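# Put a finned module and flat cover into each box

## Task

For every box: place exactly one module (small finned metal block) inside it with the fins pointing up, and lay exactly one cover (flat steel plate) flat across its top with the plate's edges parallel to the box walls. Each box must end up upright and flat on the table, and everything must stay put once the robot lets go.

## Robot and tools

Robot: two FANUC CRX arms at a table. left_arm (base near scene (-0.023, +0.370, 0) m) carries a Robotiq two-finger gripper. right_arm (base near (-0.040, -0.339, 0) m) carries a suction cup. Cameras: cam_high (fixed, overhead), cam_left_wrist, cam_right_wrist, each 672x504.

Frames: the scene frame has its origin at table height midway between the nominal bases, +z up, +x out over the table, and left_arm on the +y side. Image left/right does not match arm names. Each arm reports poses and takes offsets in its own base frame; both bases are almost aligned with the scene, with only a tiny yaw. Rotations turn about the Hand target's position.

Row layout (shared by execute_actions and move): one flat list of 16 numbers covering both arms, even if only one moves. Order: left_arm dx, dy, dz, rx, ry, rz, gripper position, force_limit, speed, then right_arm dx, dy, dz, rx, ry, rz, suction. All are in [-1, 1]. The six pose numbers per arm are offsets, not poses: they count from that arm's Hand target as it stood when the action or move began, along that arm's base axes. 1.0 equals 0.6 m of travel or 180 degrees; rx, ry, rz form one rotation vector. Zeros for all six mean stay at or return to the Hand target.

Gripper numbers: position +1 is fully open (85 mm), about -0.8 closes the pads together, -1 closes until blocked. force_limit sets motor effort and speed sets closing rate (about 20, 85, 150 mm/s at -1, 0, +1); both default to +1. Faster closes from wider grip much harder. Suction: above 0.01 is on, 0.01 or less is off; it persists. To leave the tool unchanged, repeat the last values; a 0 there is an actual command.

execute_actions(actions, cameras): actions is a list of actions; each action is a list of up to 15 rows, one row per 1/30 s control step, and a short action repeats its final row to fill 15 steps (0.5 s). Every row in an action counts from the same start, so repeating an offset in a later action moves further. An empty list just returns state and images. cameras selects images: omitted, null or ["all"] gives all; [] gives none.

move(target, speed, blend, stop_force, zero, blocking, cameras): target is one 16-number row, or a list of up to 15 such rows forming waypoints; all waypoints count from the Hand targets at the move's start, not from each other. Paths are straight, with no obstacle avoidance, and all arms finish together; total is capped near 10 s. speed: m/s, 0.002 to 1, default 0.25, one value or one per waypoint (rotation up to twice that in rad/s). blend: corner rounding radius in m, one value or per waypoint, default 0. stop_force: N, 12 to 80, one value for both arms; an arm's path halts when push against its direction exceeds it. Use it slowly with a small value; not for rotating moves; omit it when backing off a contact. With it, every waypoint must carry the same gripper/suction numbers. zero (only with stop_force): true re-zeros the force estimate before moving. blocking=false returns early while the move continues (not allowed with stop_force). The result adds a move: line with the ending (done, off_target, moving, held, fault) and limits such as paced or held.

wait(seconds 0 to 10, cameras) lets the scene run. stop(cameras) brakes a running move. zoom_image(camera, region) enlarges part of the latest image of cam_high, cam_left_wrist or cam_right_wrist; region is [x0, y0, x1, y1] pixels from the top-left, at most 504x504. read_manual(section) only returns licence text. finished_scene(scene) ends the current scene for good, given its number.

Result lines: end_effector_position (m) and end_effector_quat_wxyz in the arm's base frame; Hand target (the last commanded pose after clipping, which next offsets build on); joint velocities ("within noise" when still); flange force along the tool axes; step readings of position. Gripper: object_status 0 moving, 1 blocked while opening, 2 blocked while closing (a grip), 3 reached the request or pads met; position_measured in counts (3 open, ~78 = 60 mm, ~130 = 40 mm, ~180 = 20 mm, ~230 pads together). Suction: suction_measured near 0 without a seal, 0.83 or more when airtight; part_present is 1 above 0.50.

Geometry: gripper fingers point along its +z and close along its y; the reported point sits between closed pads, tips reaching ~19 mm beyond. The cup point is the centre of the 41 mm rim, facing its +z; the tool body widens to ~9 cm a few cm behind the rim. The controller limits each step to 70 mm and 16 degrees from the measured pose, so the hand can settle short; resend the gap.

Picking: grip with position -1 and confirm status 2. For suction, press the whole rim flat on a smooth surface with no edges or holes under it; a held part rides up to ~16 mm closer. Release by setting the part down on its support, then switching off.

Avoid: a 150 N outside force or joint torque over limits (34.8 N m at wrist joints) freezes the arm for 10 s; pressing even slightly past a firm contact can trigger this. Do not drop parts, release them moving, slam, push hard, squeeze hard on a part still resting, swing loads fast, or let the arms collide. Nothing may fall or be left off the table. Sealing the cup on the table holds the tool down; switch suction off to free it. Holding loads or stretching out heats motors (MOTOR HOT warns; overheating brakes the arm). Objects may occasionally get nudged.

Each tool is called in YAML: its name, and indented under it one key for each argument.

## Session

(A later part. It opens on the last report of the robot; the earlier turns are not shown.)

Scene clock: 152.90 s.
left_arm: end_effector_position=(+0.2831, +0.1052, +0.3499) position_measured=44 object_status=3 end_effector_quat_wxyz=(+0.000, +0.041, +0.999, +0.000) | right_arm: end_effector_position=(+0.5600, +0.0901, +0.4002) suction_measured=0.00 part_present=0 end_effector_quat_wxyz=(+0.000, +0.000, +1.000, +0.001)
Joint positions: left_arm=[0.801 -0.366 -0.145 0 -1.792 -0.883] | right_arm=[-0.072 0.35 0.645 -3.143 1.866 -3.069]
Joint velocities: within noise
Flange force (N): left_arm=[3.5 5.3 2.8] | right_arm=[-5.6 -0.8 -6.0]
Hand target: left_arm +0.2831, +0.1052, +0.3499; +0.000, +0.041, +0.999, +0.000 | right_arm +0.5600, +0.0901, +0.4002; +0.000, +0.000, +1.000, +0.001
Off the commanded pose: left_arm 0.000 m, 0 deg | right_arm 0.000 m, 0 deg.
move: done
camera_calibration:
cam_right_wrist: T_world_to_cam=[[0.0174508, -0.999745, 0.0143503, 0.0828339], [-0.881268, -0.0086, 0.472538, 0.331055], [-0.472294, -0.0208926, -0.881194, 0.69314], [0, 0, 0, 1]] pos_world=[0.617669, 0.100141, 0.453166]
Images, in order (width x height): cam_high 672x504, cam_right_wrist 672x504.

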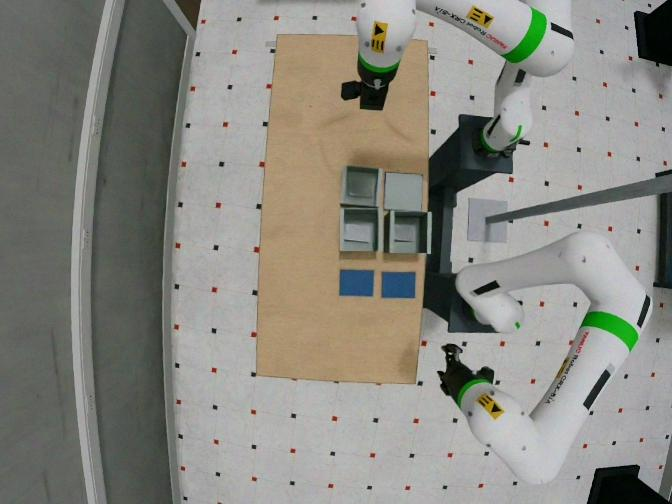

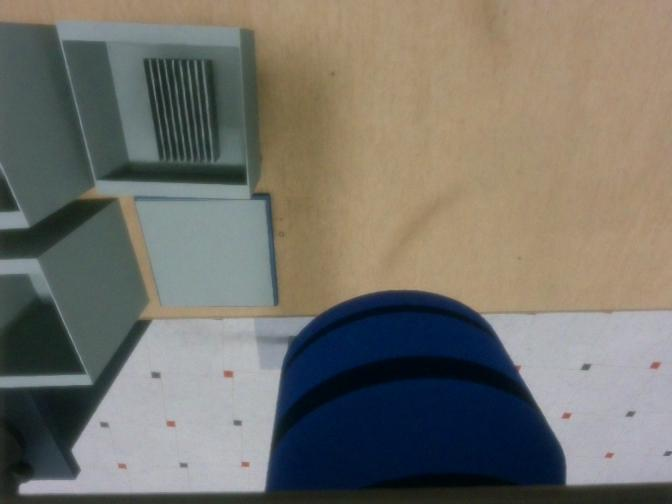

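move:
  target: [0,0,0,0,0,0,0.68,-0.8,-1,0,0.2833,0.0833,0,0,0,0]
  cameras: ["cam_right_wrist"]

zoom_image:
  camera: "cam_right_wrist"
  region: [40, 0, 280, 200]

zoom_image:
  camera: "cam_right_wrist"
  region: [60, 160, 280, 370]

Scene clock: 173.53 s.
left_arm: end_effector_position=(+0.2831, +0.1052, +0.3499) position_measured=44 object_status=3 end_effector_quat_wxyz=(+0.000, +0.041, +0.999, +0.000) | right_arm: end_effector_position=(+0.5600, +0.2600, +0.4502) suction_measured=0.00 part_present=0 end_effector_quat_wxyz=(+0.000, +0.000, +1.000, +0.001)
Joint positions: left_arm=[0.801 -0.366 -0.145 0 -1.792 -0.883] | right_arm=[0.222 0.618 1.172 -3.143 2.124 -3.364]
Joint velocities: within noise
Flange force (N): left_arm=[2.8 5.4 2.9] | right_arm=no reading
Hand target: left_arm +0.2831, +0.1052, +0.3499; +0.000, +0.041, +0.999, +0.000 | right_arm +0.5600, +0.2601, +0.4502; +0.000, +0.000, +1.000, +0.001
Off the commanded pose: left_arm 0.000 m, 0 deg | right_arm 0.000 m, 0 deg.
move: done
camera_calibration:
cam_right_wrist: T_world_to_cam=[[0.017539, -0.999744, 0.0143032, 0.252042], [-0.881267, -0.00869996, 0.472539, 0.308916], [-0.472293, -0.0208928, -0.881194, 0.740752], [0, 0, 0, 1]] pos_world=[0.617669, 0.270142, 0.503166]
Images, in order (width x height): cam_right_wrist 672x504.

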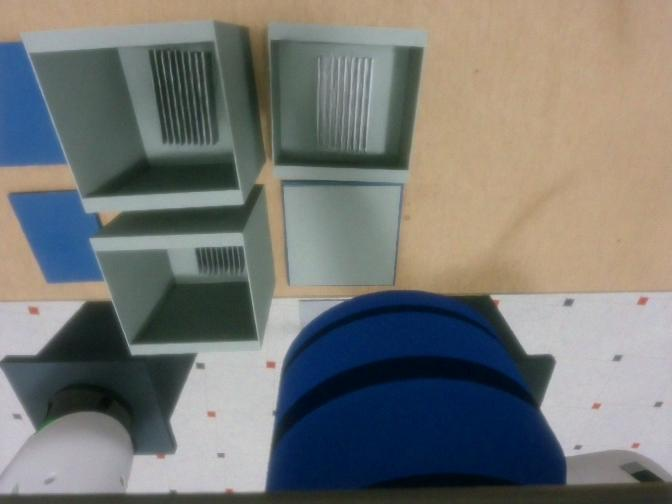

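Scaled by 2.100 from the camera's 672x504 image, which has a finer 960x720 frame.

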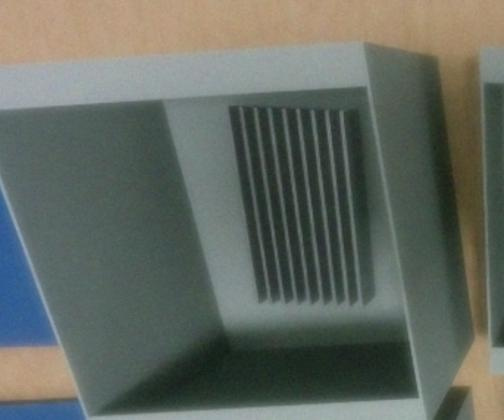

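Scaled by 2.291 from the camera's 672x504 image, which has a finer 960x720 frame.

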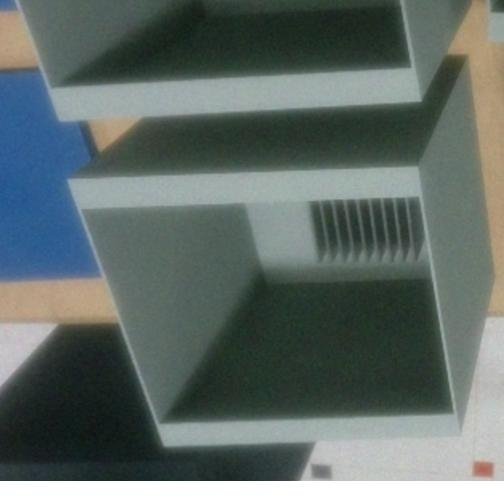

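move:
  target:
    - [0,0,0,0,0,0,0.68,-0.8,-1,-0.313,-0.0152,-0.3,0,0,0,0]
    - [0,0,0,0,0,0,0.68,-0.8,-1,-0.313,-0.0152,-0.658,0,0,0,0]
  blend: 0.04
  cameras: []

move:
  target: [0,0,0,0,0,0,0.68,-0.8,-1,0,0,-0.1,0,0,0,1]
  speed: 0.01
  stop_force: 12
  cameras: ["cam_high"]

Scene clock: 203.07 s.
left_arm: end_effector_position=(+0.2831, +0.1052, +0.3499) position_measured=44 object_status=3 end_effector_quat_wxyz=(+0.000, +0.041, +0.999, +0.000) | right_arm: end_effector_position=(+0.3723, +0.2509, +0.0554) suction_measured=0.00 part_present=0 end_effector_quat_wxyz=(+0.000, +0.000, +1.000, +0.001)
Joint positions: left_arm=[0.801 -0.366 -0.145 0 -1.792 -0.883] | right_arm=[0.298 0.175 -0.412 -3.143 0.983 -3.439]
Joint velocities: within noise
Flange force (N): left_arm=[3.5 5.5 2.6] | right_arm=[-3.8 -0.2 -1.9]
Hand target: left_arm +0.2831, +0.1052, +0.3499; +0.000, +0.041, +0.999, +0.000 | right_arm +0.3722, +0.2509, +0.0554; +0.000, +0.000, +1.000, +0.001
Off the commanded pose: left_arm 0.000 m, 0 deg | right_arm 0.000 m, 0 deg.
move: done
No camera images: "cameras" was empty.

Scene clock: 209.60 s.
left_arm: end_effector_position=(+0.2831, +0.1052, +0.3499) position_measured=44 object_status=3 end_effector_quat_wxyz=(+0.000, +0.041, +0.999, +0.000) | right_arm: end_effector_position=(+0.3723, +0.2510, -0.0038) suction_measured=1.00 part_present=1 end_effector_quat_wxyz=(+0.000, +0.000, +1.000, +0.001)
Joint positions: left_arm=[0.801 -0.366 -0.145 0 -1.792 -0.883] | right_arm=[0.299 0.273 -0.463 -3.143 0.834 -3.439]
Joint velocities: within noise
Flange force (N): left_arm=[4.3 4.9 4.0] | right_arm=[3.7 -7.6 -30.7]
Hand target: left_arm +0.2831, +0.1052, +0.3499; +0.000, +0.041, +0.999, +0.000 | right_arm +0.3722, +0.2510, -0.0038; +0.000, +0.000, +1.000, +0.001 (not the last commanded pose)
Off the commanded pose: left_arm 0.000 m, 0 deg | right_arm 0.001 m, 0 deg.
move: contact (right_arm)
Images, in order (width x height): cam_high 672x504.

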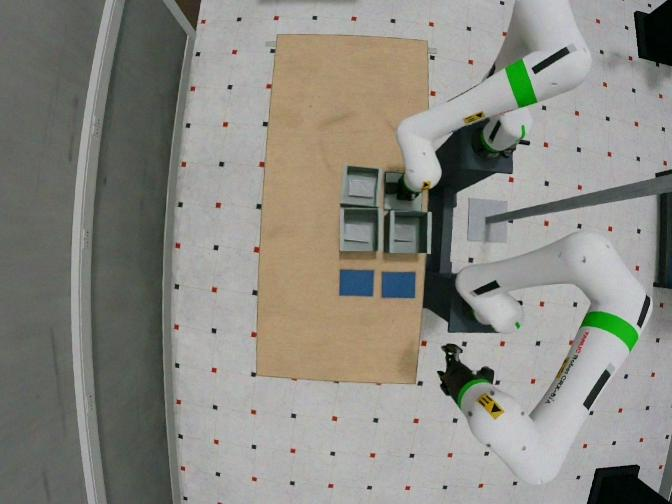

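move:
  target:
    - [0,0,0,0,0,0,0.68,-0.8,-1,0,0,0.06,0,0,0,1]
    - [0,0,0,0,0,0,0.68,-0.8,-1,0,0,0.22,0,0,0,1]
    - [0,0,0,0,0,0,0.68,-0.8,-1,0.3037,0.0088,0.22,0,0,-0.015,1]
  speed: [0.05,0.1,0.12]
  cameras: ["cam_high"]

move:
  target: [0,0,0,0,0,0,0.68,-0.8,-1,0,0,-0.075,0,0,0,1]
  speed: 0.08
  cameras: []

move:
  target: [0,0,0,0,0,0,0.68,-0.8,-1,0,0,-0.06,0,0,0,1]
  speed: 0.01
  stop_force: 12
  cameras: ["cam_high"]

zoom_image:
  camera: "cam_high"
  region: [330, 150, 450, 270]

Scene clock: 219.67 s.
left_arm: end_effector_position=(+0.2831, +0.1052, +0.3499) position_measured=44 object_status=3 end_effector_quat_wxyz=(+0.000, +0.041, +0.999, +0.000) | right_arm: end_effector_position=(+0.5544, +0.2563, +0.1282) suction_measured=1.00 part_present=1 end_effector_quat_wxyz=(+0.000, +0.023, +1.000, +0.001)
Joint positions: left_arm=[0.801 -0.366 -0.145 0 -1.792 -0.883] | right_arm=[0.218 0.471 0.17 -3.143 1.27 -3.406]
Joint velocities: within noise
Flange force (N): left_arm=[3.8 5.0 3.0] | right_arm=[-4.7 1.4 -0.3]
Hand target: left_arm +0.2831, +0.1052, +0.3499; +0.000, +0.041, +0.999, +0.000 | right_arm +0.5545, +0.2562, +0.1282; +0.000, +0.024, +1.000, +0.001
Off the commanded pose: left_arm 0.000 m, 0 deg | right_arm 0.000 m, 0 deg.
move: done
Images, in order (width x height): cam_high 672x504.

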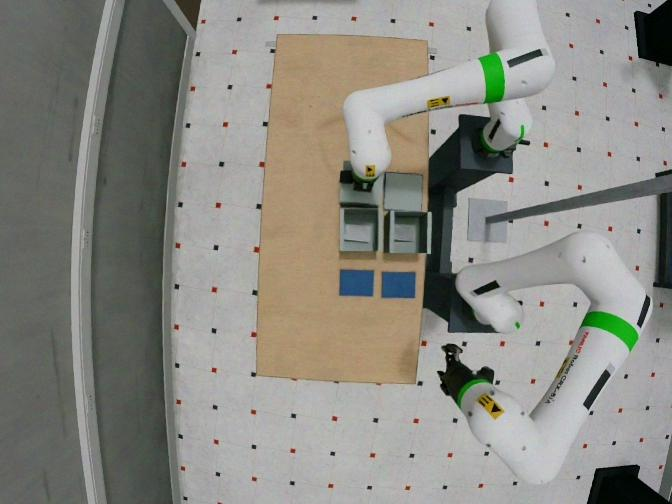

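Scene clock: 220.60 s.
left_arm: end_effector_position=(+0.2831, +0.1052, +0.3499) position_measured=44 object_status=3 end_effector_quat_wxyz=(+0.000, +0.041, +0.999, +0.000) | right_arm: end_effector_position=(+0.5545, +0.2562, +0.0832) suction_measured=1.00 part_present=1 end_effector_quat_wxyz=(+0.000, +0.024, +1.000, +0.001)
Joint positions: left_arm=[0.801 -0.366 -0.145 0 -1.792 -0.883] | right_arm=[0.218 0.508 0.114 -3.143 1.176 -3.406]
Joint velocities: within noise
Flange force (N): left_arm=[3.6 5.4 3.5] | right_arm=[-4.9 1.0 0.3]
Hand target: left_arm +0.2831, +0.1052, +0.3499; +0.000, +0.041, +0.999, +0.000 | right_arm +0.5545, +0.2562, +0.0832; +0.000, +0.024, +1.000, +0.001
Off the commanded pose: left_arm 0.000 m, 0 deg | right_arm 0.000 m, 0 deg.
move: done
No camera images: "cameras" was empty.

Scene clock: 223.63 s.
left_arm: end_effector_position=(+0.2831, +0.1052, +0.3499) position_measured=44 object_status=3 end_effector_quat_wxyz=(+0.000, +0.041, +0.999, +0.000) | right_arm: end_effector_position=(+0.5545, +0.2563, +0.0590) suction_measured=1.00 part_present=1 end_effector_quat_wxyz=(+0.000, +0.024, +1.000, +0.001)
Joint positions: left_arm=[0.801 -0.366 -0.145 0 -1.792 -0.883] | right_arm=[0.218 0.532 0.089 -3.143 1.127 -3.406]
Joint velocities: within noise
Flange force (N): left_arm=[4.1 5.3 3.2] | right_arm=[1.6 -5.0 -20.6]
Hand target: left_arm +0.2831, +0.1052, +0.3499; +0.000, +0.041, +0.999, +0.000 | right_arm +0.5545, +0.2563, +0.0590; +0.000, +0.024, +1.000, +0.001 (not the last commanded pose)
Off the commanded pose: left_arm 0.000 m, 0 deg | right_arm 0.012 m, 0 deg.
move: contact (right_arm)
Images, in order (width x height): cam_high 672x504.

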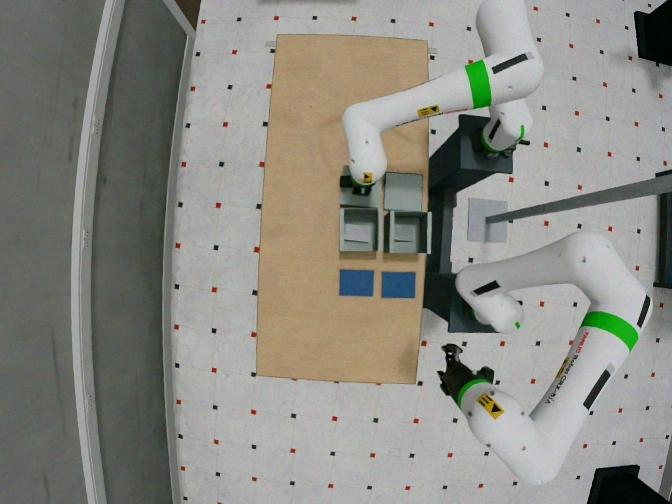

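Scaled by 4.200 from the camera's 672x504 image, which has a finer 960x720 frame.

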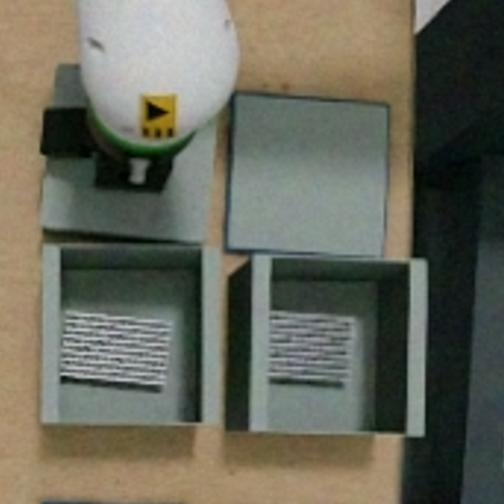

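Release, lift, and go to the view pose (yaw back to 0).

move:
  target: [0,0,0,0,0,0,0.68,-0.8,-1,0,0,0,0,0,0,0]
  cameras: []

wait:
  seconds: 0.7
  cameras: []

move:
  target:
    - [0,0,0,0,0,0,0.68,-0.8,-1,0,0,0.06,0,0,0,0]
    - [0,0,0,0,0,0,0.68,-0.8,-1,0,-0.03,0.4,0,0,0.007,0]
    - [0,0,0,0,0,0,0.68,-0.8,-1,0.009,-0.277,0.568,0,0,0.015,0]
  speed: [0.04,0.2,0.25]
  cameras: ["cam_high","cam_right_wrist"]

zoom_image:
  camera: "cam_right_wrist"
  region: [40, 0, 280, 210]

zoom_image:
  camera: "cam_right_wrist"
  region: [70, 170, 290, 350]

Scene clock: 230.87 s.
left_arm: end_effector_position=(+0.2831, +0.1052, +0.3499) position_measured=44 object_status=3 end_effector_quat_wxyz=(+0.000, +0.041, +0.999, +0.000) | right_arm: end_effector_position=(+0.5545, +0.2563, +0.0590) suction_measured=0.00 part_present=0 end_effector_quat_wxyz=(+0.000, +0.024, +1.000, +0.001)
Joint positions: left_arm=[0.801 -0.366 -0.145 0 -1.792 -0.883] | right_arm=[0.218 0.532 0.089 -3.143 1.127 -3.406]
Joint velocities: within noise
Flange force (N): left_arm=[4.1 5.9 3.1] | right_arm=[6.5 -8.4 -44.5]
Hand target: left_arm +0.2831, +0.1052, +0.3499; +0.000, +0.041, +0.999, +0.000 | right_arm +0.5545, +0.2563, +0.0590; +0.000, +0.024, +1.000, +0.001
Off the commanded pose: left_arm 0.000 m, 0 deg | right_arm 0.000 m, 0 deg.
move: done
No camera images: "cameras" was empty.

Scene clock: 231.57 s.
left_arm: end_effector_position=(+0.2831, +0.1052, +0.3499) position_measured=44 object_status=3 end_effector_quat_wxyz=(+0.000, +0.041, +0.999, +0.000) | right_arm: end_effector_position=(+0.5545, +0.2563, +0.0590) suction_measured=0.00 part_present=0 end_effector_quat_wxyz=(+0.000, +0.024, +1.000, +0.001)
Joint positions: left_arm=[0.801 -0.366 -0.145 0 -1.792 -0.883] | right_arm=[0.218 0.532 0.089 -3.143 1.127 -3.406]
Joint velocities: within noise
Flange force (N): left_arm=[3.7 5.8 2.8] | right_arm=[5.9 -8.1 -44.4]
Hand target: left_arm +0.2831, +0.1052, +0.3499; +0.000, +0.041, +0.999, +0.000 | right_arm +0.5545, +0.2563, +0.0590; +0.000, +0.024, +1.000, +0.001
Off the commanded pose: left_arm 0.000 m, 0 deg | right_arm 0.000 m, 0 deg.
wait: 0.70 s; at rest by 0.17 s
No camera images: "cameras" was empty.

Scene clock: 234.83 s.
left_arm: end_effector_position=(+0.2831, +0.1052, +0.3499) position_measured=44 object_status=3 end_effector_quat_wxyz=(+0.000, +0.041, +0.999, +0.000) | right_arm: end_effector_position=(+0.5599, +0.0901, +0.3998) suction_measured=0.00 part_present=0 end_effector_quat_wxyz=(+0.000, +0.000, +1.000, +0.001)
Joint positions: left_arm=[0.801 -0.366 -0.145 0 -1.792 -0.883] | right_arm=[-0.073 0.349 0.643 -3.143 1.864 -3.069]
Joint velocities: within noise
Flange force (N): left_arm=[3.4 5.0 1.7] | right_arm=[-7.2 0.3 -7.6]
Hand target: left_arm +0.2831, +0.1052, +0.3499; +0.000, +0.041, +0.999, +0.000 | right_arm +0.5599, +0.0901, +0.3998; +0.000, +0.000, +1.000, +0.001
Off the commanded pose: left_arm 0.000 m, 0 deg | right_arm 0.000 m, 0 deg.
move: done
camera_calibration:
cam_right_wrist: T_world_to_cam=[[0.0174843, -0.999749, 0.013993, 0.0830811], [-0.88133, -0.00880108, 0.472419, 0.331222], [-0.472177, -0.0205924, -0.881263, 0.69276], [0, 0, 0, 1]] pos_world=[0.617569, 0.100241, 0.452866]
Images, in order (width x height): cam_high 672x504, cam_right_wrist 672x504.

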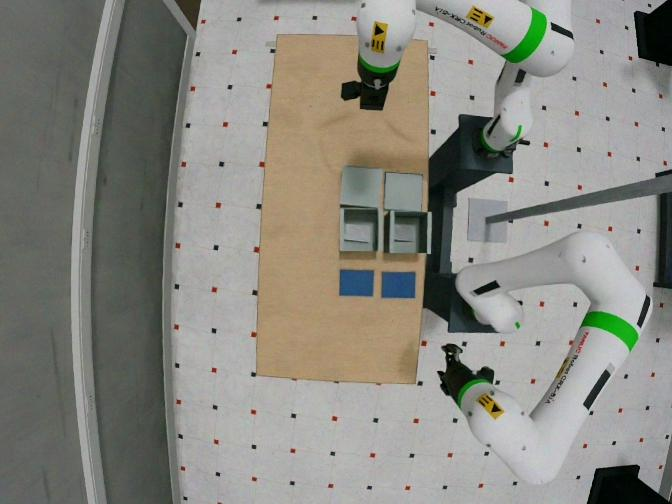

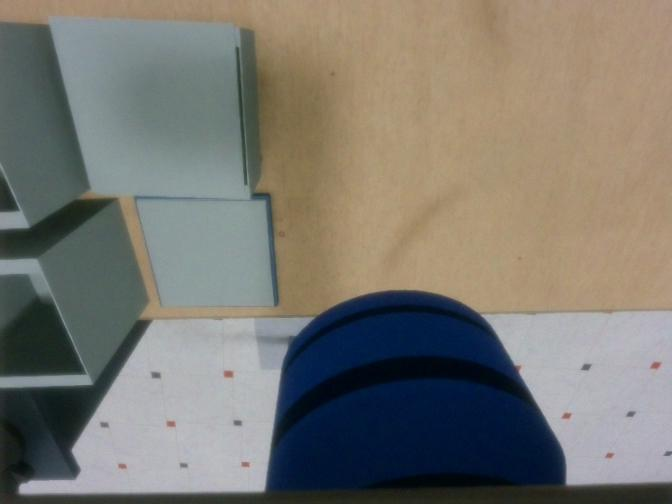

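Scaled by 2.100 from the camera's 672x504 image, which has a finer 960x720 frame.

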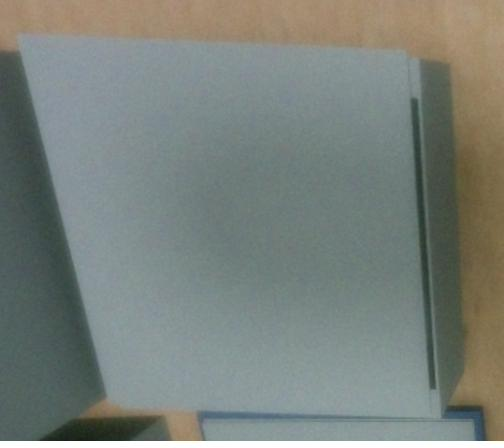

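Scaled by 2.291 from the camera's 672x504 image, which has a finer 960x720 frame.

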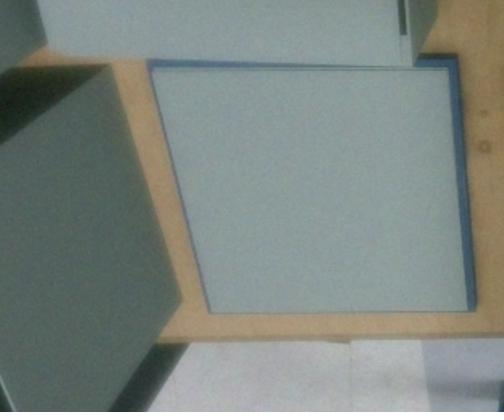

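move:
  target:
    - [0,0,0,0,0,0,0.68,-0.8,-1,-0.0092,0.2768,-0.3,0,0,-0.015,0]
    - [0,0,0,0,0,0,0.68,-0.8,-1,-0.0092,0.2768,-0.47,0,0,-0.015,0]
  blend: 0.04
  cameras: []

move:
  target: [0,0,0,0,0,0,0.68,-0.8,-1,0,0,-0.11,0,0,0,1]
  speed: 0.015
  stop_force: 12
  cameras: []

move:
  target:
    - [0,0,0,0,0,0,0.68,-0.8,-1,0,0,0.025,0,0,0,1]
    - [0,0,0,0,0,0,0.68,-0.8,-1,-0.0042,-0.0072,0.025,0,0,0,1]
  speed: 0.03
  cameras: []

move:
  target: [0,0,0,0,0,0,0.68,-0.8,-1,0,0,-0.06,0,0,0,1]
  speed: 0.01
  stop_force: 12
  cameras: ["cam_high"]

Scene clock: 252.07 s.
left_arm: end_effector_position=(+0.2831, +0.1052, +0.3499) position_measured=44 object_status=3 end_effector_quat_wxyz=(+0.000, +0.041, +0.999, +0.000) | right_arm: end_effector_position=(+0.5543, +0.2562, +0.1179) suction_measured=0.00 part_present=0 end_effector_quat_wxyz=(+0.000, +0.023, +1.000, +0.001)
Joint positions: left_arm=[0.801 -0.366 -0.145 0 -1.792 -0.883] | right_arm=[0.218 0.478 0.155 -3.143 1.248 -3.406]
Joint velocities: within noise
Flange force (N): left_arm=[2.9 5.6 3.2] | right_arm=[-3.7 0.7 -2.1]
Hand target: left_arm +0.2831, +0.1052, +0.3499; +0.000, +0.041, +0.999, +0.000 | right_arm +0.5544, +0.2562, +0.1178; +0.000, +0.024, +1.000, +0.001
Off the commanded pose: left_arm 0.000 m, 0 deg | right_arm 0.000 m, 0 deg.
move: done
No camera images: "cameras" was empty.

Scene clock: 256.63 s.
left_arm: end_effector_position=(+0.2831, +0.1052, +0.3499) position_measured=44 object_status=3 end_effector_quat_wxyz=(+0.000, +0.041, +0.999, +0.000) | right_arm: end_effector_position=(+0.5544, +0.2562, +0.0589) suction_measured=1.00 part_present=1 end_effector_quat_wxyz=(+0.000, +0.024, +1.000, +0.001)
Joint positions: left_arm=[0.801 -0.366 -0.145 0 -1.792 -0.883] | right_arm=[0.218 0.532 0.088 -3.143 1.126 -3.406]
Joint velocities: within noise
Flange force (N): left_arm=[4.3 4.6 2.9] | right_arm=[4.0 -7.1 -29.6]
Hand target: left_arm +0.2831, +0.1052, +0.3499; +0.000, +0.041, +0.999, +0.000 | right_arm +0.5544, +0.2562, +0.0589; +0.000, +0.024, +1.000, +0.001 (not the last commanded pose)
Off the commanded pose: left_arm 0.000 m, 0 deg | right_arm 0.007 m, 0 deg.
move: contact (right_arm)
No camera images: "cameras" was empty.

Scene clock: 257.63 s.
left_arm: end_effector_position=(+0.2831, +0.1052, +0.3499) position_measured=44 object_status=3 end_effector_quat_wxyz=(+0.000, +0.041, +0.999, +0.000) | right_arm: end_effector_position=(+0.5519, +0.2519, +0.0738) suction_measured=1.00 part_present=1 end_effector_quat_wxyz=(+0.000, +0.024, +1.000, +0.001)
Joint positions: left_arm=[0.801 -0.366 -0.145 0 -1.792 -0.883] | right_arm=[0.211 0.508 0.089 -3.143 1.152 -3.4]
Joint velocities: within noise
Flange force (N): left_arm=[3.6 5.1 2.6] | right_arm=[-5.9 1.6 0.4]
Hand target: left_arm +0.2831, +0.1052, +0.3499; +0.000, +0.041, +0.999, +0.000 | right_arm +0.5519, +0.2519, +0.0739; +0.000, +0.024, +1.000, +0.001
Off the commanded pose: left_arm 0.000 m, 0 deg | right_arm 0.000 m, 0 deg.
move: done
No camera images: "cameras" was empty.

Scene clock: 259.77 s.
left_arm: end_effector_position=(+0.2831, +0.1052, +0.3499) position_measured=44 object_status=3 end_effector_quat_wxyz=(+0.000, +0.041, +0.999, +0.000) | right_arm: end_effector_position=(+0.5519, +0.2519, +0.0589) suction_measured=1.00 part_present=1 end_effector_quat_wxyz=(+0.000, +0.024, +1.000, +0.001)
Joint positions: left_arm=[0.801 -0.366 -0.145 0 -1.792 -0.883] | right_arm=[0.211 0.523 0.074 -3.143 1.121 -3.399]
Joint velocities: within noise
Flange force (N): left_arm=[4.5 4.8 3.5] | right_arm=[4.2 -5.6 -27.5]
Hand target: left_arm +0.2831, +0.1052, +0.3499; +0.000, +0.041, +0.999, +0.000 | right_arm +0.5519, +0.2519, +0.0589; +0.000, +0.024, +1.000, +0.001 (not the last commanded pose)
Off the commanded pose: left_arm 0.000 m, 0 deg | right_arm 0.021 m, 0 deg.
move: contact (right_arm)
Images, in order (width x height): cam_high 672x504.

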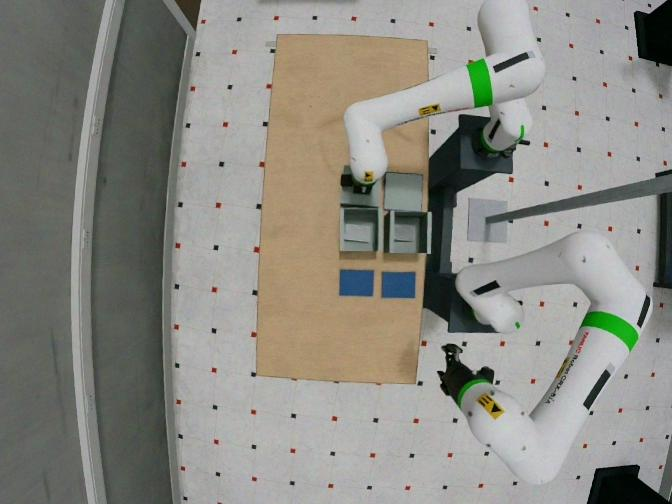

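move:
  target: [0,0,0,0,0,0,0.68,-0.8,-1,0,0,0,0,0,0,0]
  cameras: []

wait:
  seconds: 0.7
  cameras: []

move:
  target:
    - [0,0,0,0,0,0,0.68,-0.8,-1,0,0,0.06,0,0,0,0]
    - [0,0,0,0,0,0,0.68,-0.8,-1,0,-0.03,0.4,0,0,0.007,0]
    - [0,0,0,0,0,0,0.68,-0.8,-1,0.0133,-0.27,0.568,0,0,0.0145,0]
  speed: [0.04,0.2,0.25]
  cameras: ["cam_right_wrist"]

zoom_image:
  camera: "cam_right_wrist"
  region: [40, 0, 280, 210]

zoom_image:
  camera: "cam_right_wrist"
  region: [70, 170, 290, 350]

Scene clock: 264.33 s.
left_arm: end_effector_position=(+0.2831, +0.1052, +0.3499) position_measured=44 object_status=3 end_effector_quat_wxyz=(+0.000, +0.041, +0.999, +0.000) | right_arm: end_effector_position=(+0.5519, +0.2519, +0.0589) suction_measured=0.00 part_present=0 end_effector_quat_wxyz=(+0.000, +0.024, +1.000, +0.001)
Joint positions: left_arm=[0.801 -0.366 -0.145 0 -1.792 -0.883] | right_arm=[0.211 0.523 0.074 -3.143 1.121 -3.399]
Joint velocities: within noise
Flange force (N): left_arm=[3.2 5.3 3.1] | right_arm=[8.2 -9.3 -51.6]
Hand target: left_arm +0.2831, +0.1052, +0.3499; +0.000, +0.041, +0.999, +0.000 | right_arm +0.5519, +0.2519, +0.0589; +0.000, +0.024, +1.000, +0.001
Off the commanded pose: left_arm 0.000 m, 0 deg | right_arm 0.000 m, 0 deg.
move: done
No camera images: "cameras" was empty.

Scene clock: 265.03 s.
left_arm: end_effector_position=(+0.2831, +0.1052, +0.3499) position_measured=44 object_status=3 end_effector_quat_wxyz=(+0.000, +0.041, +0.999, +0.000) | right_arm: end_effector_position=(+0.5519, +0.2519, +0.0589) suction_measured=0.00 part_present=0 end_effector_quat_wxyz=(+0.000, +0.024, +1.000, +0.001)
Joint positions: left_arm=[0.801 -0.366 -0.145 0 -1.792 -0.883] | right_arm=[0.211 0.523 0.074 -3.143 1.121 -3.399]
Joint velocities: within noise
Flange force (N): left_arm=[2.2 5.0 2.6] | right_arm=[8.5 -9.2 -51.5]
Hand target: left_arm +0.2831, +0.1052, +0.3499; +0.000, +0.041, +0.999, +0.000 | right_arm +0.5519, +0.2519, +0.0589; +0.000, +0.024, +1.000, +0.001
Off the commanded pose: left_arm 0.000 m, 0 deg | right_arm 0.000 m, 0 deg.
wait: 0.70 s; at rest by 0.17 s
No camera images: "cameras" was empty.

Scene clock: 268.27 s.
left_arm: end_effector_position=(+0.2831, +0.1052, +0.3499) position_measured=44 object_status=3 end_effector_quat_wxyz=(+0.000, +0.041, +0.999, +0.000) | right_arm: end_effector_position=(+0.5599, +0.0900, +0.3997) suction_measured=0.00 part_present=0 end_effector_quat_wxyz=(+0.000, +0.001, +1.000, +0.001)
Joint positions: left_arm=[0.801 -0.366 -0.145 0 -1.792 -0.883] | right_arm=[-0.073 0.349 0.642 -3.144 1.863 -3.071]
Joint velocities: within noise
Flange force (N): left_arm=[2.8 5.0 2.8] | right_arm=[-5.0 0.1 -5.3]
Hand target: left_arm +0.2831, +0.1052, +0.3499; +0.000, +0.041, +0.999, +0.000 | right_arm +0.5599, +0.0899, +0.3997; +0.000, +0.001, +1.000, +0.001
Off the commanded pose: left_arm 0.000 m, 0 deg | right_arm 0.000 m, 0 deg.
move: done
camera_calibration:
cam_right_wrist: T_world_to_cam=[[0.0158623, -0.99978, 0.0137275, 0.0839027], [-0.88146, -0.00750147, 0.4722, 0.331313], [-0.471993, -0.0195904, -0.881385, 0.692506], [0, 0, 0, 1]] pos_world=[0.617566, 0.0999361, 0.452766]
Images, in order (width x height): cam_right_wrist 672x504.

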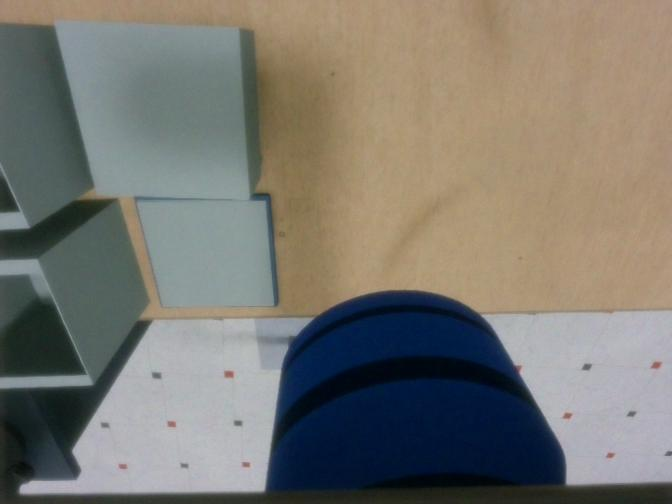

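Scaled by 2.100 from the camera's 672x504 image, which has a finer 960x720 frame.

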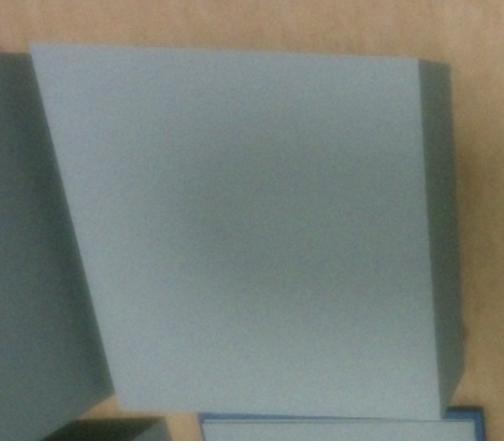

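Scaled by 2.291 from the camera's 672x504 image, which has a finer 960x720 frame.

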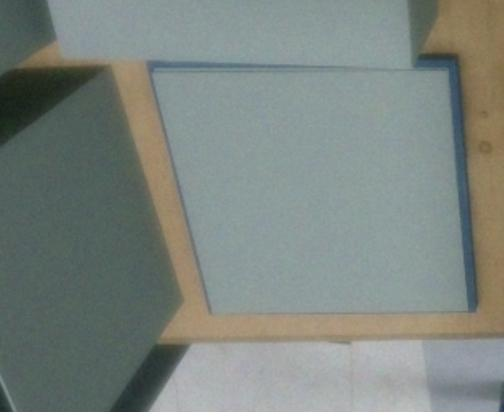

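move:
  target:
    - [0,0,0,0,0,0,0.68,-0.8,-1,-0.3155,0.269,-0.2,0,0,0,0]
    - [0,0,0,0,0,0,0.68,-0.8,-1,-0.3155,0.269,-0.595,0,0,0,0]
  blend: 0.04
  cameras: []

move:
  target: [0,0,0,0,0,0,0.68,-0.8,-1,0,0,-0.1,0,0,0,1]
  speed: 0.01
  stop_force: 12
  cameras: []

move:
  target:
    - [0,0,0,0,0,0,0.68,-0.8,-1,0,0,0.06,0,0,0,1]
    - [0,0,0,0,0,0,0.68,-0.8,-1,0,0,0.3,0,0,0,1]
    - [0,0,0,0,0,0,0.68,-0.8,-1,-0.0072,0.2905,0.3,0,0,0.01,1]
  speed: [0.05,0.1,0.12]
  cameras: ["cam_high"]

move:
  target: [0,0,0,0,0,0,0.68,-0.8,-1,0,0,-0.1,0,0,0,1]
  speed: 0.012
  stop_force: 12
  cameras: ["cam_high"]

zoom_image:
  camera: "cam_high"
  region: [330, 150, 450, 270]

Scene clock: 291.27 s.
left_arm: end_effector_position=(+0.2831, +0.1052, +0.3499) position_measured=44 object_status=3 end_effector_quat_wxyz=(+0.000, +0.041, +0.999, +0.000) | right_arm: end_effector_position=(+0.3706, +0.2512, +0.0427) suction_measured=0.00 part_present=0 end_effector_quat_wxyz=(+0.000, +0.001, +1.000, +0.001)
Joint positions: left_arm=[0.801 -0.366 -0.145 0 -1.792 -0.883] | right_arm=[0.3 0.192 -0.429 -3.143 0.95 -3.442]
Joint velocities: within noise
Flange force (N): left_arm=[3.3 5.5 2.5] | right_arm=[-4.0 -2.3 -1.9]
Hand target: left_arm +0.2831, +0.1052, +0.3499; +0.000, +0.041, +0.999, +0.000 | right_arm +0.3706, +0.2513, +0.0427; +0.000, +0.001, +1.000, +0.001
Off the commanded pose: left_arm 0.000 m, 0 deg | right_arm 0.000 m, 0 deg.
move: done
No camera images: "cameras" was empty.

Scene clock: 296.70 s.
left_arm: end_effector_position=(+0.2831, +0.1052, +0.3499) position_measured=44 object_status=3 end_effector_quat_wxyz=(+0.000, +0.041, +0.999, +0.000) | right_arm: end_effector_position=(+0.3706, +0.2513, -0.0053) suction_measured=1.00 part_present=1 end_effector_quat_wxyz=(+0.000, +0.001, +1.000, +0.001)
Joint positions: left_arm=[0.801 -0.366 -0.145 0 -1.792 -0.883] | right_arm=[0.3 0.273 -0.468 -3.144 0.829 -3.442]
Joint velocities: within noise
Flange force (N): left_arm=[3.7 4.8 2.9] | right_arm=[4.3 -8.0 -33.1]
Hand target: left_arm +0.2831, +0.1052, +0.3499; +0.000, +0.041, +0.999, +0.000 | right_arm +0.3706, +0.2513, -0.0053; +0.000, +0.001, +1.000, +0.001 (not the last commanded pose)
Off the commanded pose: left_arm 0.000 m, 0 deg | right_arm 0.012 m, 0 deg.
move: contact (right_arm)
No camera images: "cameras" was empty.

Scene clock: 300.80 s.
left_arm: end_effector_position=(+0.2831, +0.1052, +0.3499) position_measured=44 object_status=3 end_effector_quat_wxyz=(+0.000, +0.041, +0.999, +0.000) | right_arm: end_effector_position=(+0.3663, +0.4256, +0.1747) suction_measured=1.00 part_present=1 end_effector_quat_wxyz=(+0.000, -0.015, +1.000, +0.001)
Joint positions: left_arm=[0.801 -0.366 -0.145 0 -1.792 -0.883] | right_arm=[0.626 0.319 0.073 -3.143 1.323 -3.737]
Joint velocities: within noise
Flange force (N): left_arm=[3.2 5.4 2.6] | right_arm=[-2.8 0.7 0.5]
Hand target: left_arm +0.2831, +0.1052, +0.3499; +0.000, +0.041, +0.999, +0.000 | right_arm +0.3663, +0.4256, +0.1747; +0.000, -0.015, +1.000, +0.001
Off the commanded pose: left_arm 0.000 m, 0 deg | right_arm 0.000 m, 0 deg.
move: done
Images, in order (width x height): cam_high 672x504.

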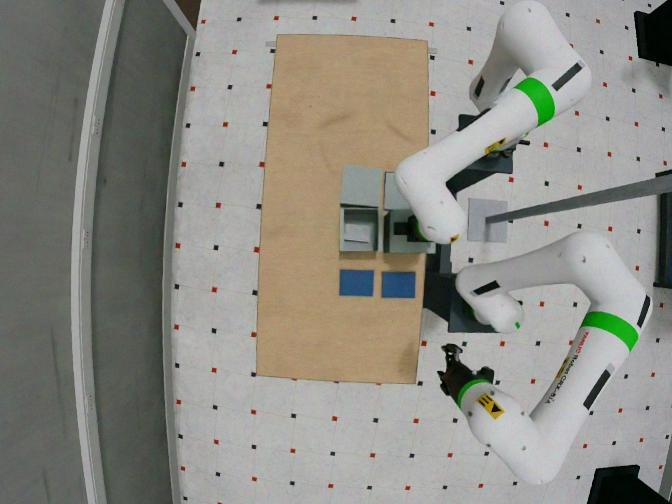

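Scene clock: 304.73 s.
left_arm: end_effector_position=(+0.2831, +0.1052, +0.3499) position_measured=44 object_status=3 end_effector_quat_wxyz=(+0.000, +0.041, +0.999, +0.000) | right_arm: end_effector_position=(+0.3663, +0.4257, +0.1349) suction_measured=1.00 part_present=1 end_effector_quat_wxyz=(+0.000, -0.015, +1.000, +0.001)
Joint positions: left_arm=[0.801 -0.366 -0.145 0 -1.792 -0.883] | right_arm=[0.626 0.347 0.014 -3.143 1.236 -3.737]
Joint velocities: within noise
Flange force (N): left_arm=[2.9 5.2 2.8] | right_arm=[0.1 -5.5 -25.9]
Hand target: left_arm +0.2831, +0.1052, +0.3499; +0.000, +0.041, +0.999, +0.000 | right_arm +0.3663, +0.4257, +0.1349; +0.000, -0.015, +1.000, +0.001 (not the last commanded pose)
Off the commanded pose: left_arm 0.000 m, 0 deg | right_arm 0.020 m, 0 deg.
move: contact (right_arm)
Images, in order (width x height): cam_high 672x504.

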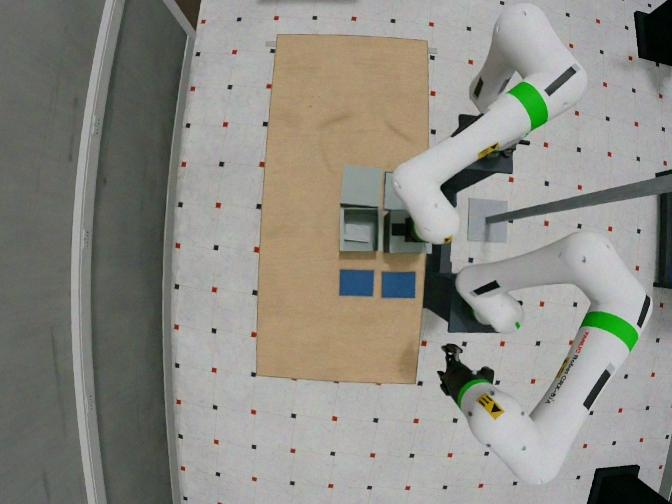

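Scaled by 4.200 from the camera's 672x504 image, which has a finer 960x720 frame.

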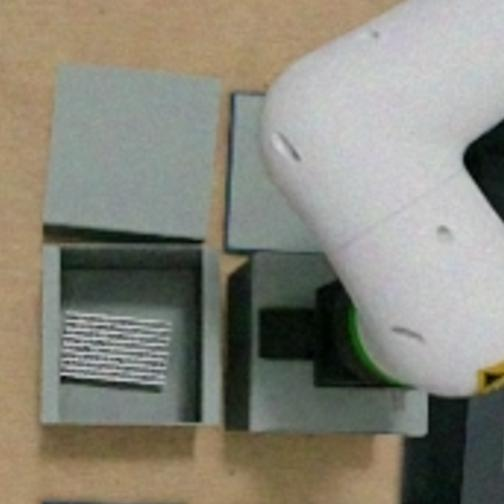

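move:
  target: [0,0,0,0,0,0,0.68,-0.8,-1,0,0,0,0,0,0,0]
  cameras: []

wait:
  seconds: 0.7
  cameras: []

move:
  target:
    - [0,0,0,0,0,0,0.68,-0.8,-1,0,0,0.06,0,0,0,0]
    - [0,0,0,0,0,0,0.68,-0.8,-1,0,-0.03,0.35,0,0,-0.005,0]
    - [0,0,0,0,0,0,0.68,-0.8,-1,0.3228,-0.2762,0.5253,0,0,-0.01,0]
  speed: [0.04,0.2,0.25]
  cameras: ["cam_right_wrist"]

zoom_image:
  camera: "cam_right_wrist"
  region: [60, 160, 280, 370]

zoom_image:
  camera: "cam_right_wrist"
  region: [260, 160, 480, 300]

zoom_image:
  camera: "cam_right_wrist"
  region: [0, 0, 280, 240]

Scene clock: 314.43 s.
left_arm: end_effector_position=(+0.2831, +0.1052, +0.3499) position_measured=44 object_status=3 end_effector_quat_wxyz=(+0.000, +0.041, +0.999, +0.000) | right_arm: end_effector_position=(+0.3663, +0.4256, +0.1349) suction_measured=0.00 part_present=0 end_effector_quat_wxyz=(+0.000, -0.015, +1.000, +0.001)
Joint positions: left_arm=[0.801 -0.366 -0.145 0 -1.792 -0.883] | right_arm=[0.626 0.347 0.014 -3.143 1.236 -3.737]
Joint velocities: within noise
Flange force (N): left_arm=[2.4 4.9 2.7] | right_arm=[2.2 -11.1 -49.6]
Hand target: left_arm +0.2831, +0.1052, +0.3499; +0.000, +0.041, +0.999, +0.000 | right_arm +0.3663, +0.4257, +0.1349; +0.000, -0.015, +1.000, +0.001
Off the commanded pose: left_arm 0.000 m, 0 deg | right_arm 0.000 m, 0 deg.
move: done
No camera images: "cameras" was empty.

Scene clock: 315.13 s.
left_arm: end_effector_position=(+0.2831, +0.1052, +0.3499) position_measured=44 object_status=3 end_effector_quat_wxyz=(+0.000, +0.041, +0.999, +0.000) | right_arm: end_effector_position=(+0.3663, +0.4257, +0.1349) suction_measured=0.00 part_present=0 end_effector_quat_wxyz=(+0.000, -0.015, +1.000, +0.001)
Joint positions: left_arm=[0.801 -0.366 -0.145 0 -1.792 -0.883] | right_arm=[0.626 0.347 0.014 -3.143 1.236 -3.737]
Joint velocities: within noise
Flange force (N): left_arm=[3.1 5.4 3.8] | right_arm=[2.1 -11.0 -49.5]
Hand target: left_arm +0.2831, +0.1052, +0.3499; +0.000, +0.041, +0.999, +0.000 | right_arm +0.3663, +0.4257, +0.1349; +0.000, -0.015, +1.000, +0.001
Off the commanded pose: left_arm 0.000 m, 0 deg | right_arm 0.000 m, 0 deg.
wait: 0.70 s; at rest by 0.17 s
No camera images: "cameras" was empty.

Scene clock: 318.83 s.
left_arm: end_effector_position=(+0.2831, +0.1052, +0.3499) position_measured=44 object_status=3 end_effector_quat_wxyz=(+0.000, +0.041, +0.999, +0.000) | right_arm: end_effector_position=(+0.5600, +0.2599, +0.4501) suction_measured=0.00 part_present=0 end_effector_quat_wxyz=(+0.000, +0.001, +1.000, +0.001)
Joint positions: left_arm=[0.801 -0.366 -0.145 0 -1.792 -0.883] | right_arm=[0.222 0.617 1.168 -3.144 2.122 -3.366]
Joint velocities: within noise
Flange force (N): left_arm=[3.3 5.0 3.1] | right_arm=no reading
Hand target: left_arm +0.2831, +0.1052, +0.3499; +0.000, +0.041, +0.999, +0.000 | right_arm +0.5600, +0.2599, +0.4501; +0.000, +0.001, +1.000, +0.001
Off the commanded pose: left_arm 0.000 m, 0 deg | right_arm 0.000 m, 0 deg.
move: done
camera_calibration:
cam_right_wrist: T_world_to_cam=[[0.0157257, -0.999783, 0.0136891, 0.253276], [-0.881567, -0.00740356, 0.472001, 0.309017], [-0.471797, -0.0194904, -0.881492, 0.740211], [0, 0, 0, 1]] pos_world=[0.617665, 0.269936, 0.503167]
Images, in order (width x height): cam_right_wrist 672x504.

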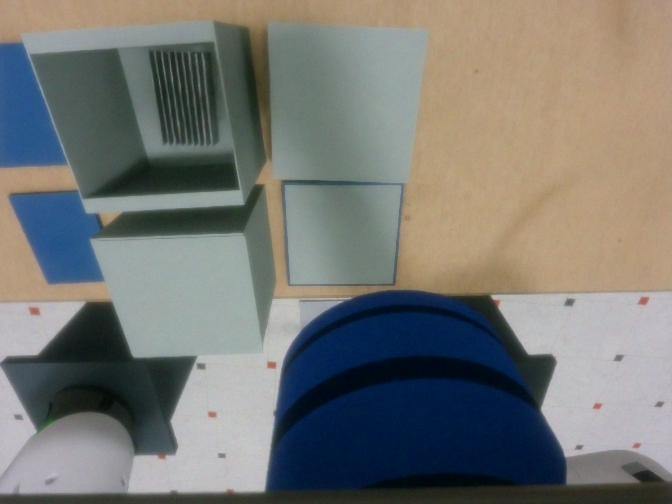

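Scaled by 2.291 from the camera's 672x504 image, which has a finer 960x720 frame.

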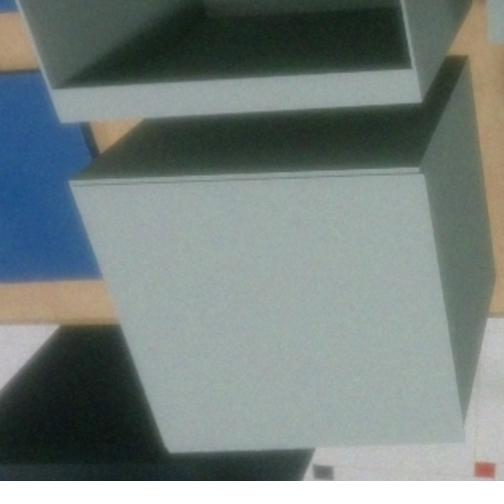

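Scaled by 2.291 from the camera's 672x504 image, which has a finer 960x720 frame.

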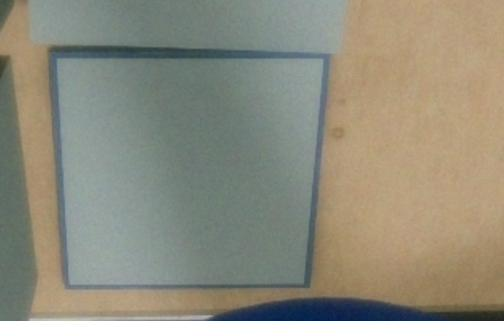

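Scaled by 1.800 from the camera's 672x504 image, which has a finer 960x720 frame.

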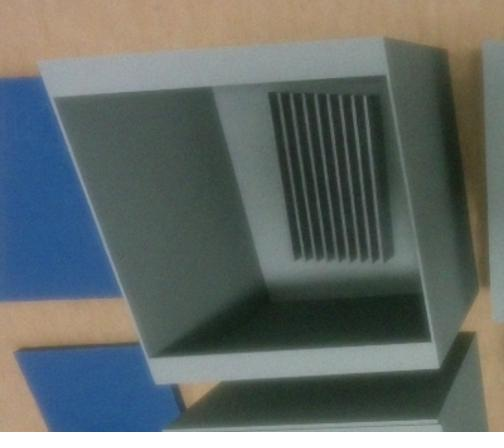

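move:
  target:
    - [0,0,0,0,0,0,0.68,-0.8,-1,-0.3133,-0.0157,-0.25,0,0,0,0]
    - [0,0,0,0,0,0,0.68,-0.8,-1,-0.3133,-0.0157,-0.678,0,0,0,0]
  blend: 0.04
  cameras: []

move:
  target: [0,0,0,0,0,0,0.68,-0.8,-1,0,0,-0.1,0,0,0,1]
  speed: 0.01
  stop_force: 12
  cameras: []

move:
  target:
    - [0,0,0,0,0,0,0.68,-0.8,-1,0,0,0.06,0,0,0,1]
    - [0,0,0,0,0,0,0.68,-0.8,-1,0,0,0.3,0,0,0,1]
    - [0,0,0,0,0,0,0.68,-0.8,-1,0.2933,0.3008,0.3,0,0,0.016,1]
  speed: [0.05,0.1,0.12]
  cameras: ["cam_high"]

move:
  target: [0,0,0,0,0,0,0.68,-0.8,-1,0,0,-0.1,0,0,0,1]
  speed: 0.012
  stop_force: 12
  cameras: ["cam_high"]

zoom_image:
  camera: "cam_high"
  region: [330, 150, 450, 270]

Scene clock: 353.67 s.
left_arm: end_effector_position=(+0.2831, +0.1052, +0.3499) position_measured=44 object_status=3 end_effector_quat_wxyz=(+0.000, +0.041, +0.999, +0.000) | right_arm: end_effector_position=(+0.3720, +0.2505, +0.0433) suction_measured=0.00 part_present=0 end_effector_quat_wxyz=(+0.000, +0.001, +1.000, +0.001)
Joint positions: left_arm=[0.801 -0.366 -0.145 0 -1.792 -0.883] | right_arm=[0.297 0.192 -0.427 -3.144 0.951 -3.44]
Joint velocities: within noise
Flange force (N): left_arm=[3.3 5.8 2.6] | right_arm=[-2.7 1.1 -2.6]
Hand target: left_arm +0.2831, +0.1052, +0.3499; +0.000, +0.041, +0.999, +0.000 | right_arm +0.3720, +0.2505, +0.0433; +0.000, +0.001, +1.000, +0.001
Off the commanded pose: left_arm 0.000 m, 0 deg | right_arm 0.000 m, 0 deg.
move: done
No camera images: "cameras" was empty.

Scene clock: 359.30 s.
left_arm: end_effector_position=(+0.2831, +0.1052, +0.3499) position_measured=44 object_status=3 end_effector_quat_wxyz=(+0.000, +0.041, +0.999, +0.000) | right_arm: end_effector_position=(+0.3721, +0.2506, -0.0068) suction_measured=1.00 part_present=1 end_effector_quat_wxyz=(+0.000, +0.001, +1.000, +0.001)
Joint positions: left_arm=[0.801 -0.366 -0.145 0 -1.792 -0.883] | right_arm=[0.297 0.278 -0.467 -3.144 0.825 -3.439]
Joint velocities: within noise
Flange force (N): left_arm=[3.7 5.4 3.2] | right_arm=[5.2 -9.4 -35.3]
Hand target: left_arm +0.2831, +0.1052, +0.3499; +0.000, +0.041, +0.999, +0.000 | right_arm +0.3720, +0.2506, -0.0068; +0.000, +0.001, +1.000, +0.001 (not the last commanded pose)
Off the commanded pose: left_arm 0.000 m, 0 deg | right_arm 0.010 m, 0 deg.
move: contact (right_arm)
No camera images: "cameras" was empty.

Scene clock: 364.13 s.
left_arm: end_effector_position=(+0.2831, +0.1052, +0.3499) position_measured=44 object_status=3 end_effector_quat_wxyz=(+0.000, +0.041, +0.999, +0.000) | right_arm: end_effector_position=(+0.5480, +0.4310, +0.1732) suction_measured=1.00 part_present=1 end_effector_quat_wxyz=(+0.000, -0.024, +1.000, +0.001)
Joint positions: left_arm=[0.801 -0.366 -0.145 0 -1.792 -0.883] | right_arm=[0.478 0.675 0.588 -3.143 1.483 -3.571]
Joint velocities: within noise
Flange force (N): left_arm=[4.0 5.5 2.9] | right_arm=[-6.2 3.4 -0.9]
Hand target: left_arm +0.2831, +0.1052, +0.3499; +0.000, +0.041, +0.999, +0.000 | right_arm +0.5480, +0.4310, +0.1732; +0.000, -0.024, +1.000, +0.001
Off the commanded pose: left_arm 0.000 m, 0 deg | right_arm 0.000 m, 0 deg.
move: done
Images, in order (width x height): cam_high 672x504.

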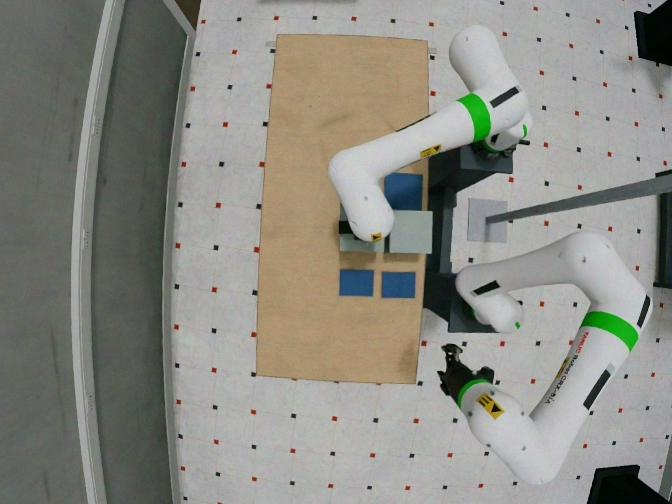

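Scene clock: 367.93 s.
left_arm: end_effector_position=(+0.2831, +0.1052, +0.3499) position_measured=44 object_status=3 end_effector_quat_wxyz=(+0.000, +0.041, +0.999, +0.000) | right_arm: end_effector_position=(+0.5481, +0.4310, +0.1349) suction_measured=1.00 part_present=1 end_effector_quat_wxyz=(+0.000, -0.024, +1.000, +0.001)
Joint positions: left_arm=[0.801 -0.366 -0.145 0 -1.792 -0.883] | right_arm=[0.478 0.689 0.521 -3.143 1.401 -3.571]
Joint velocities: within noise
Flange force (N): left_arm=[3.5 5.2 2.5] | right_arm=[-0.9 -2.1 -23.9]
Hand target: left_arm +0.2831, +0.1052, +0.3499; +0.000, +0.041, +0.999, +0.000 | right_arm +0.5480, +0.4310, +0.1349; +0.000, -0.024, +1.000, +0.001 (not the last commanded pose)
Off the commanded pose: left_arm 0.000 m, 0 deg | right_arm 0.022 m, 0 deg.
move: contact (right_arm)
Images, in order (width x height): cam_high 672x504.

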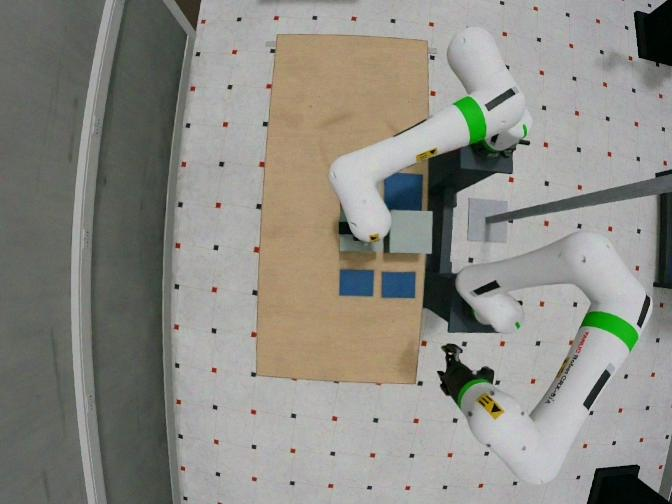

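Scaled by 4.200 from the camera's 672x504 image, which has a finer 960x720 frame.

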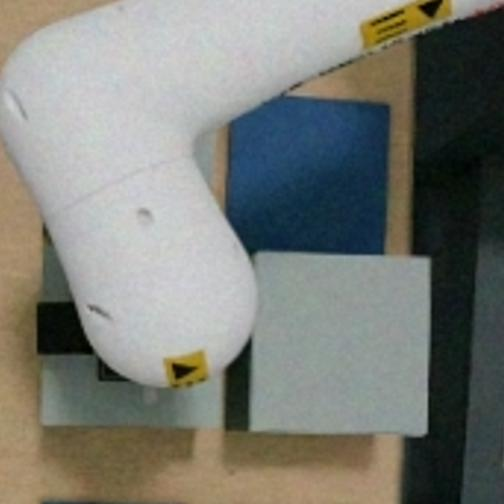

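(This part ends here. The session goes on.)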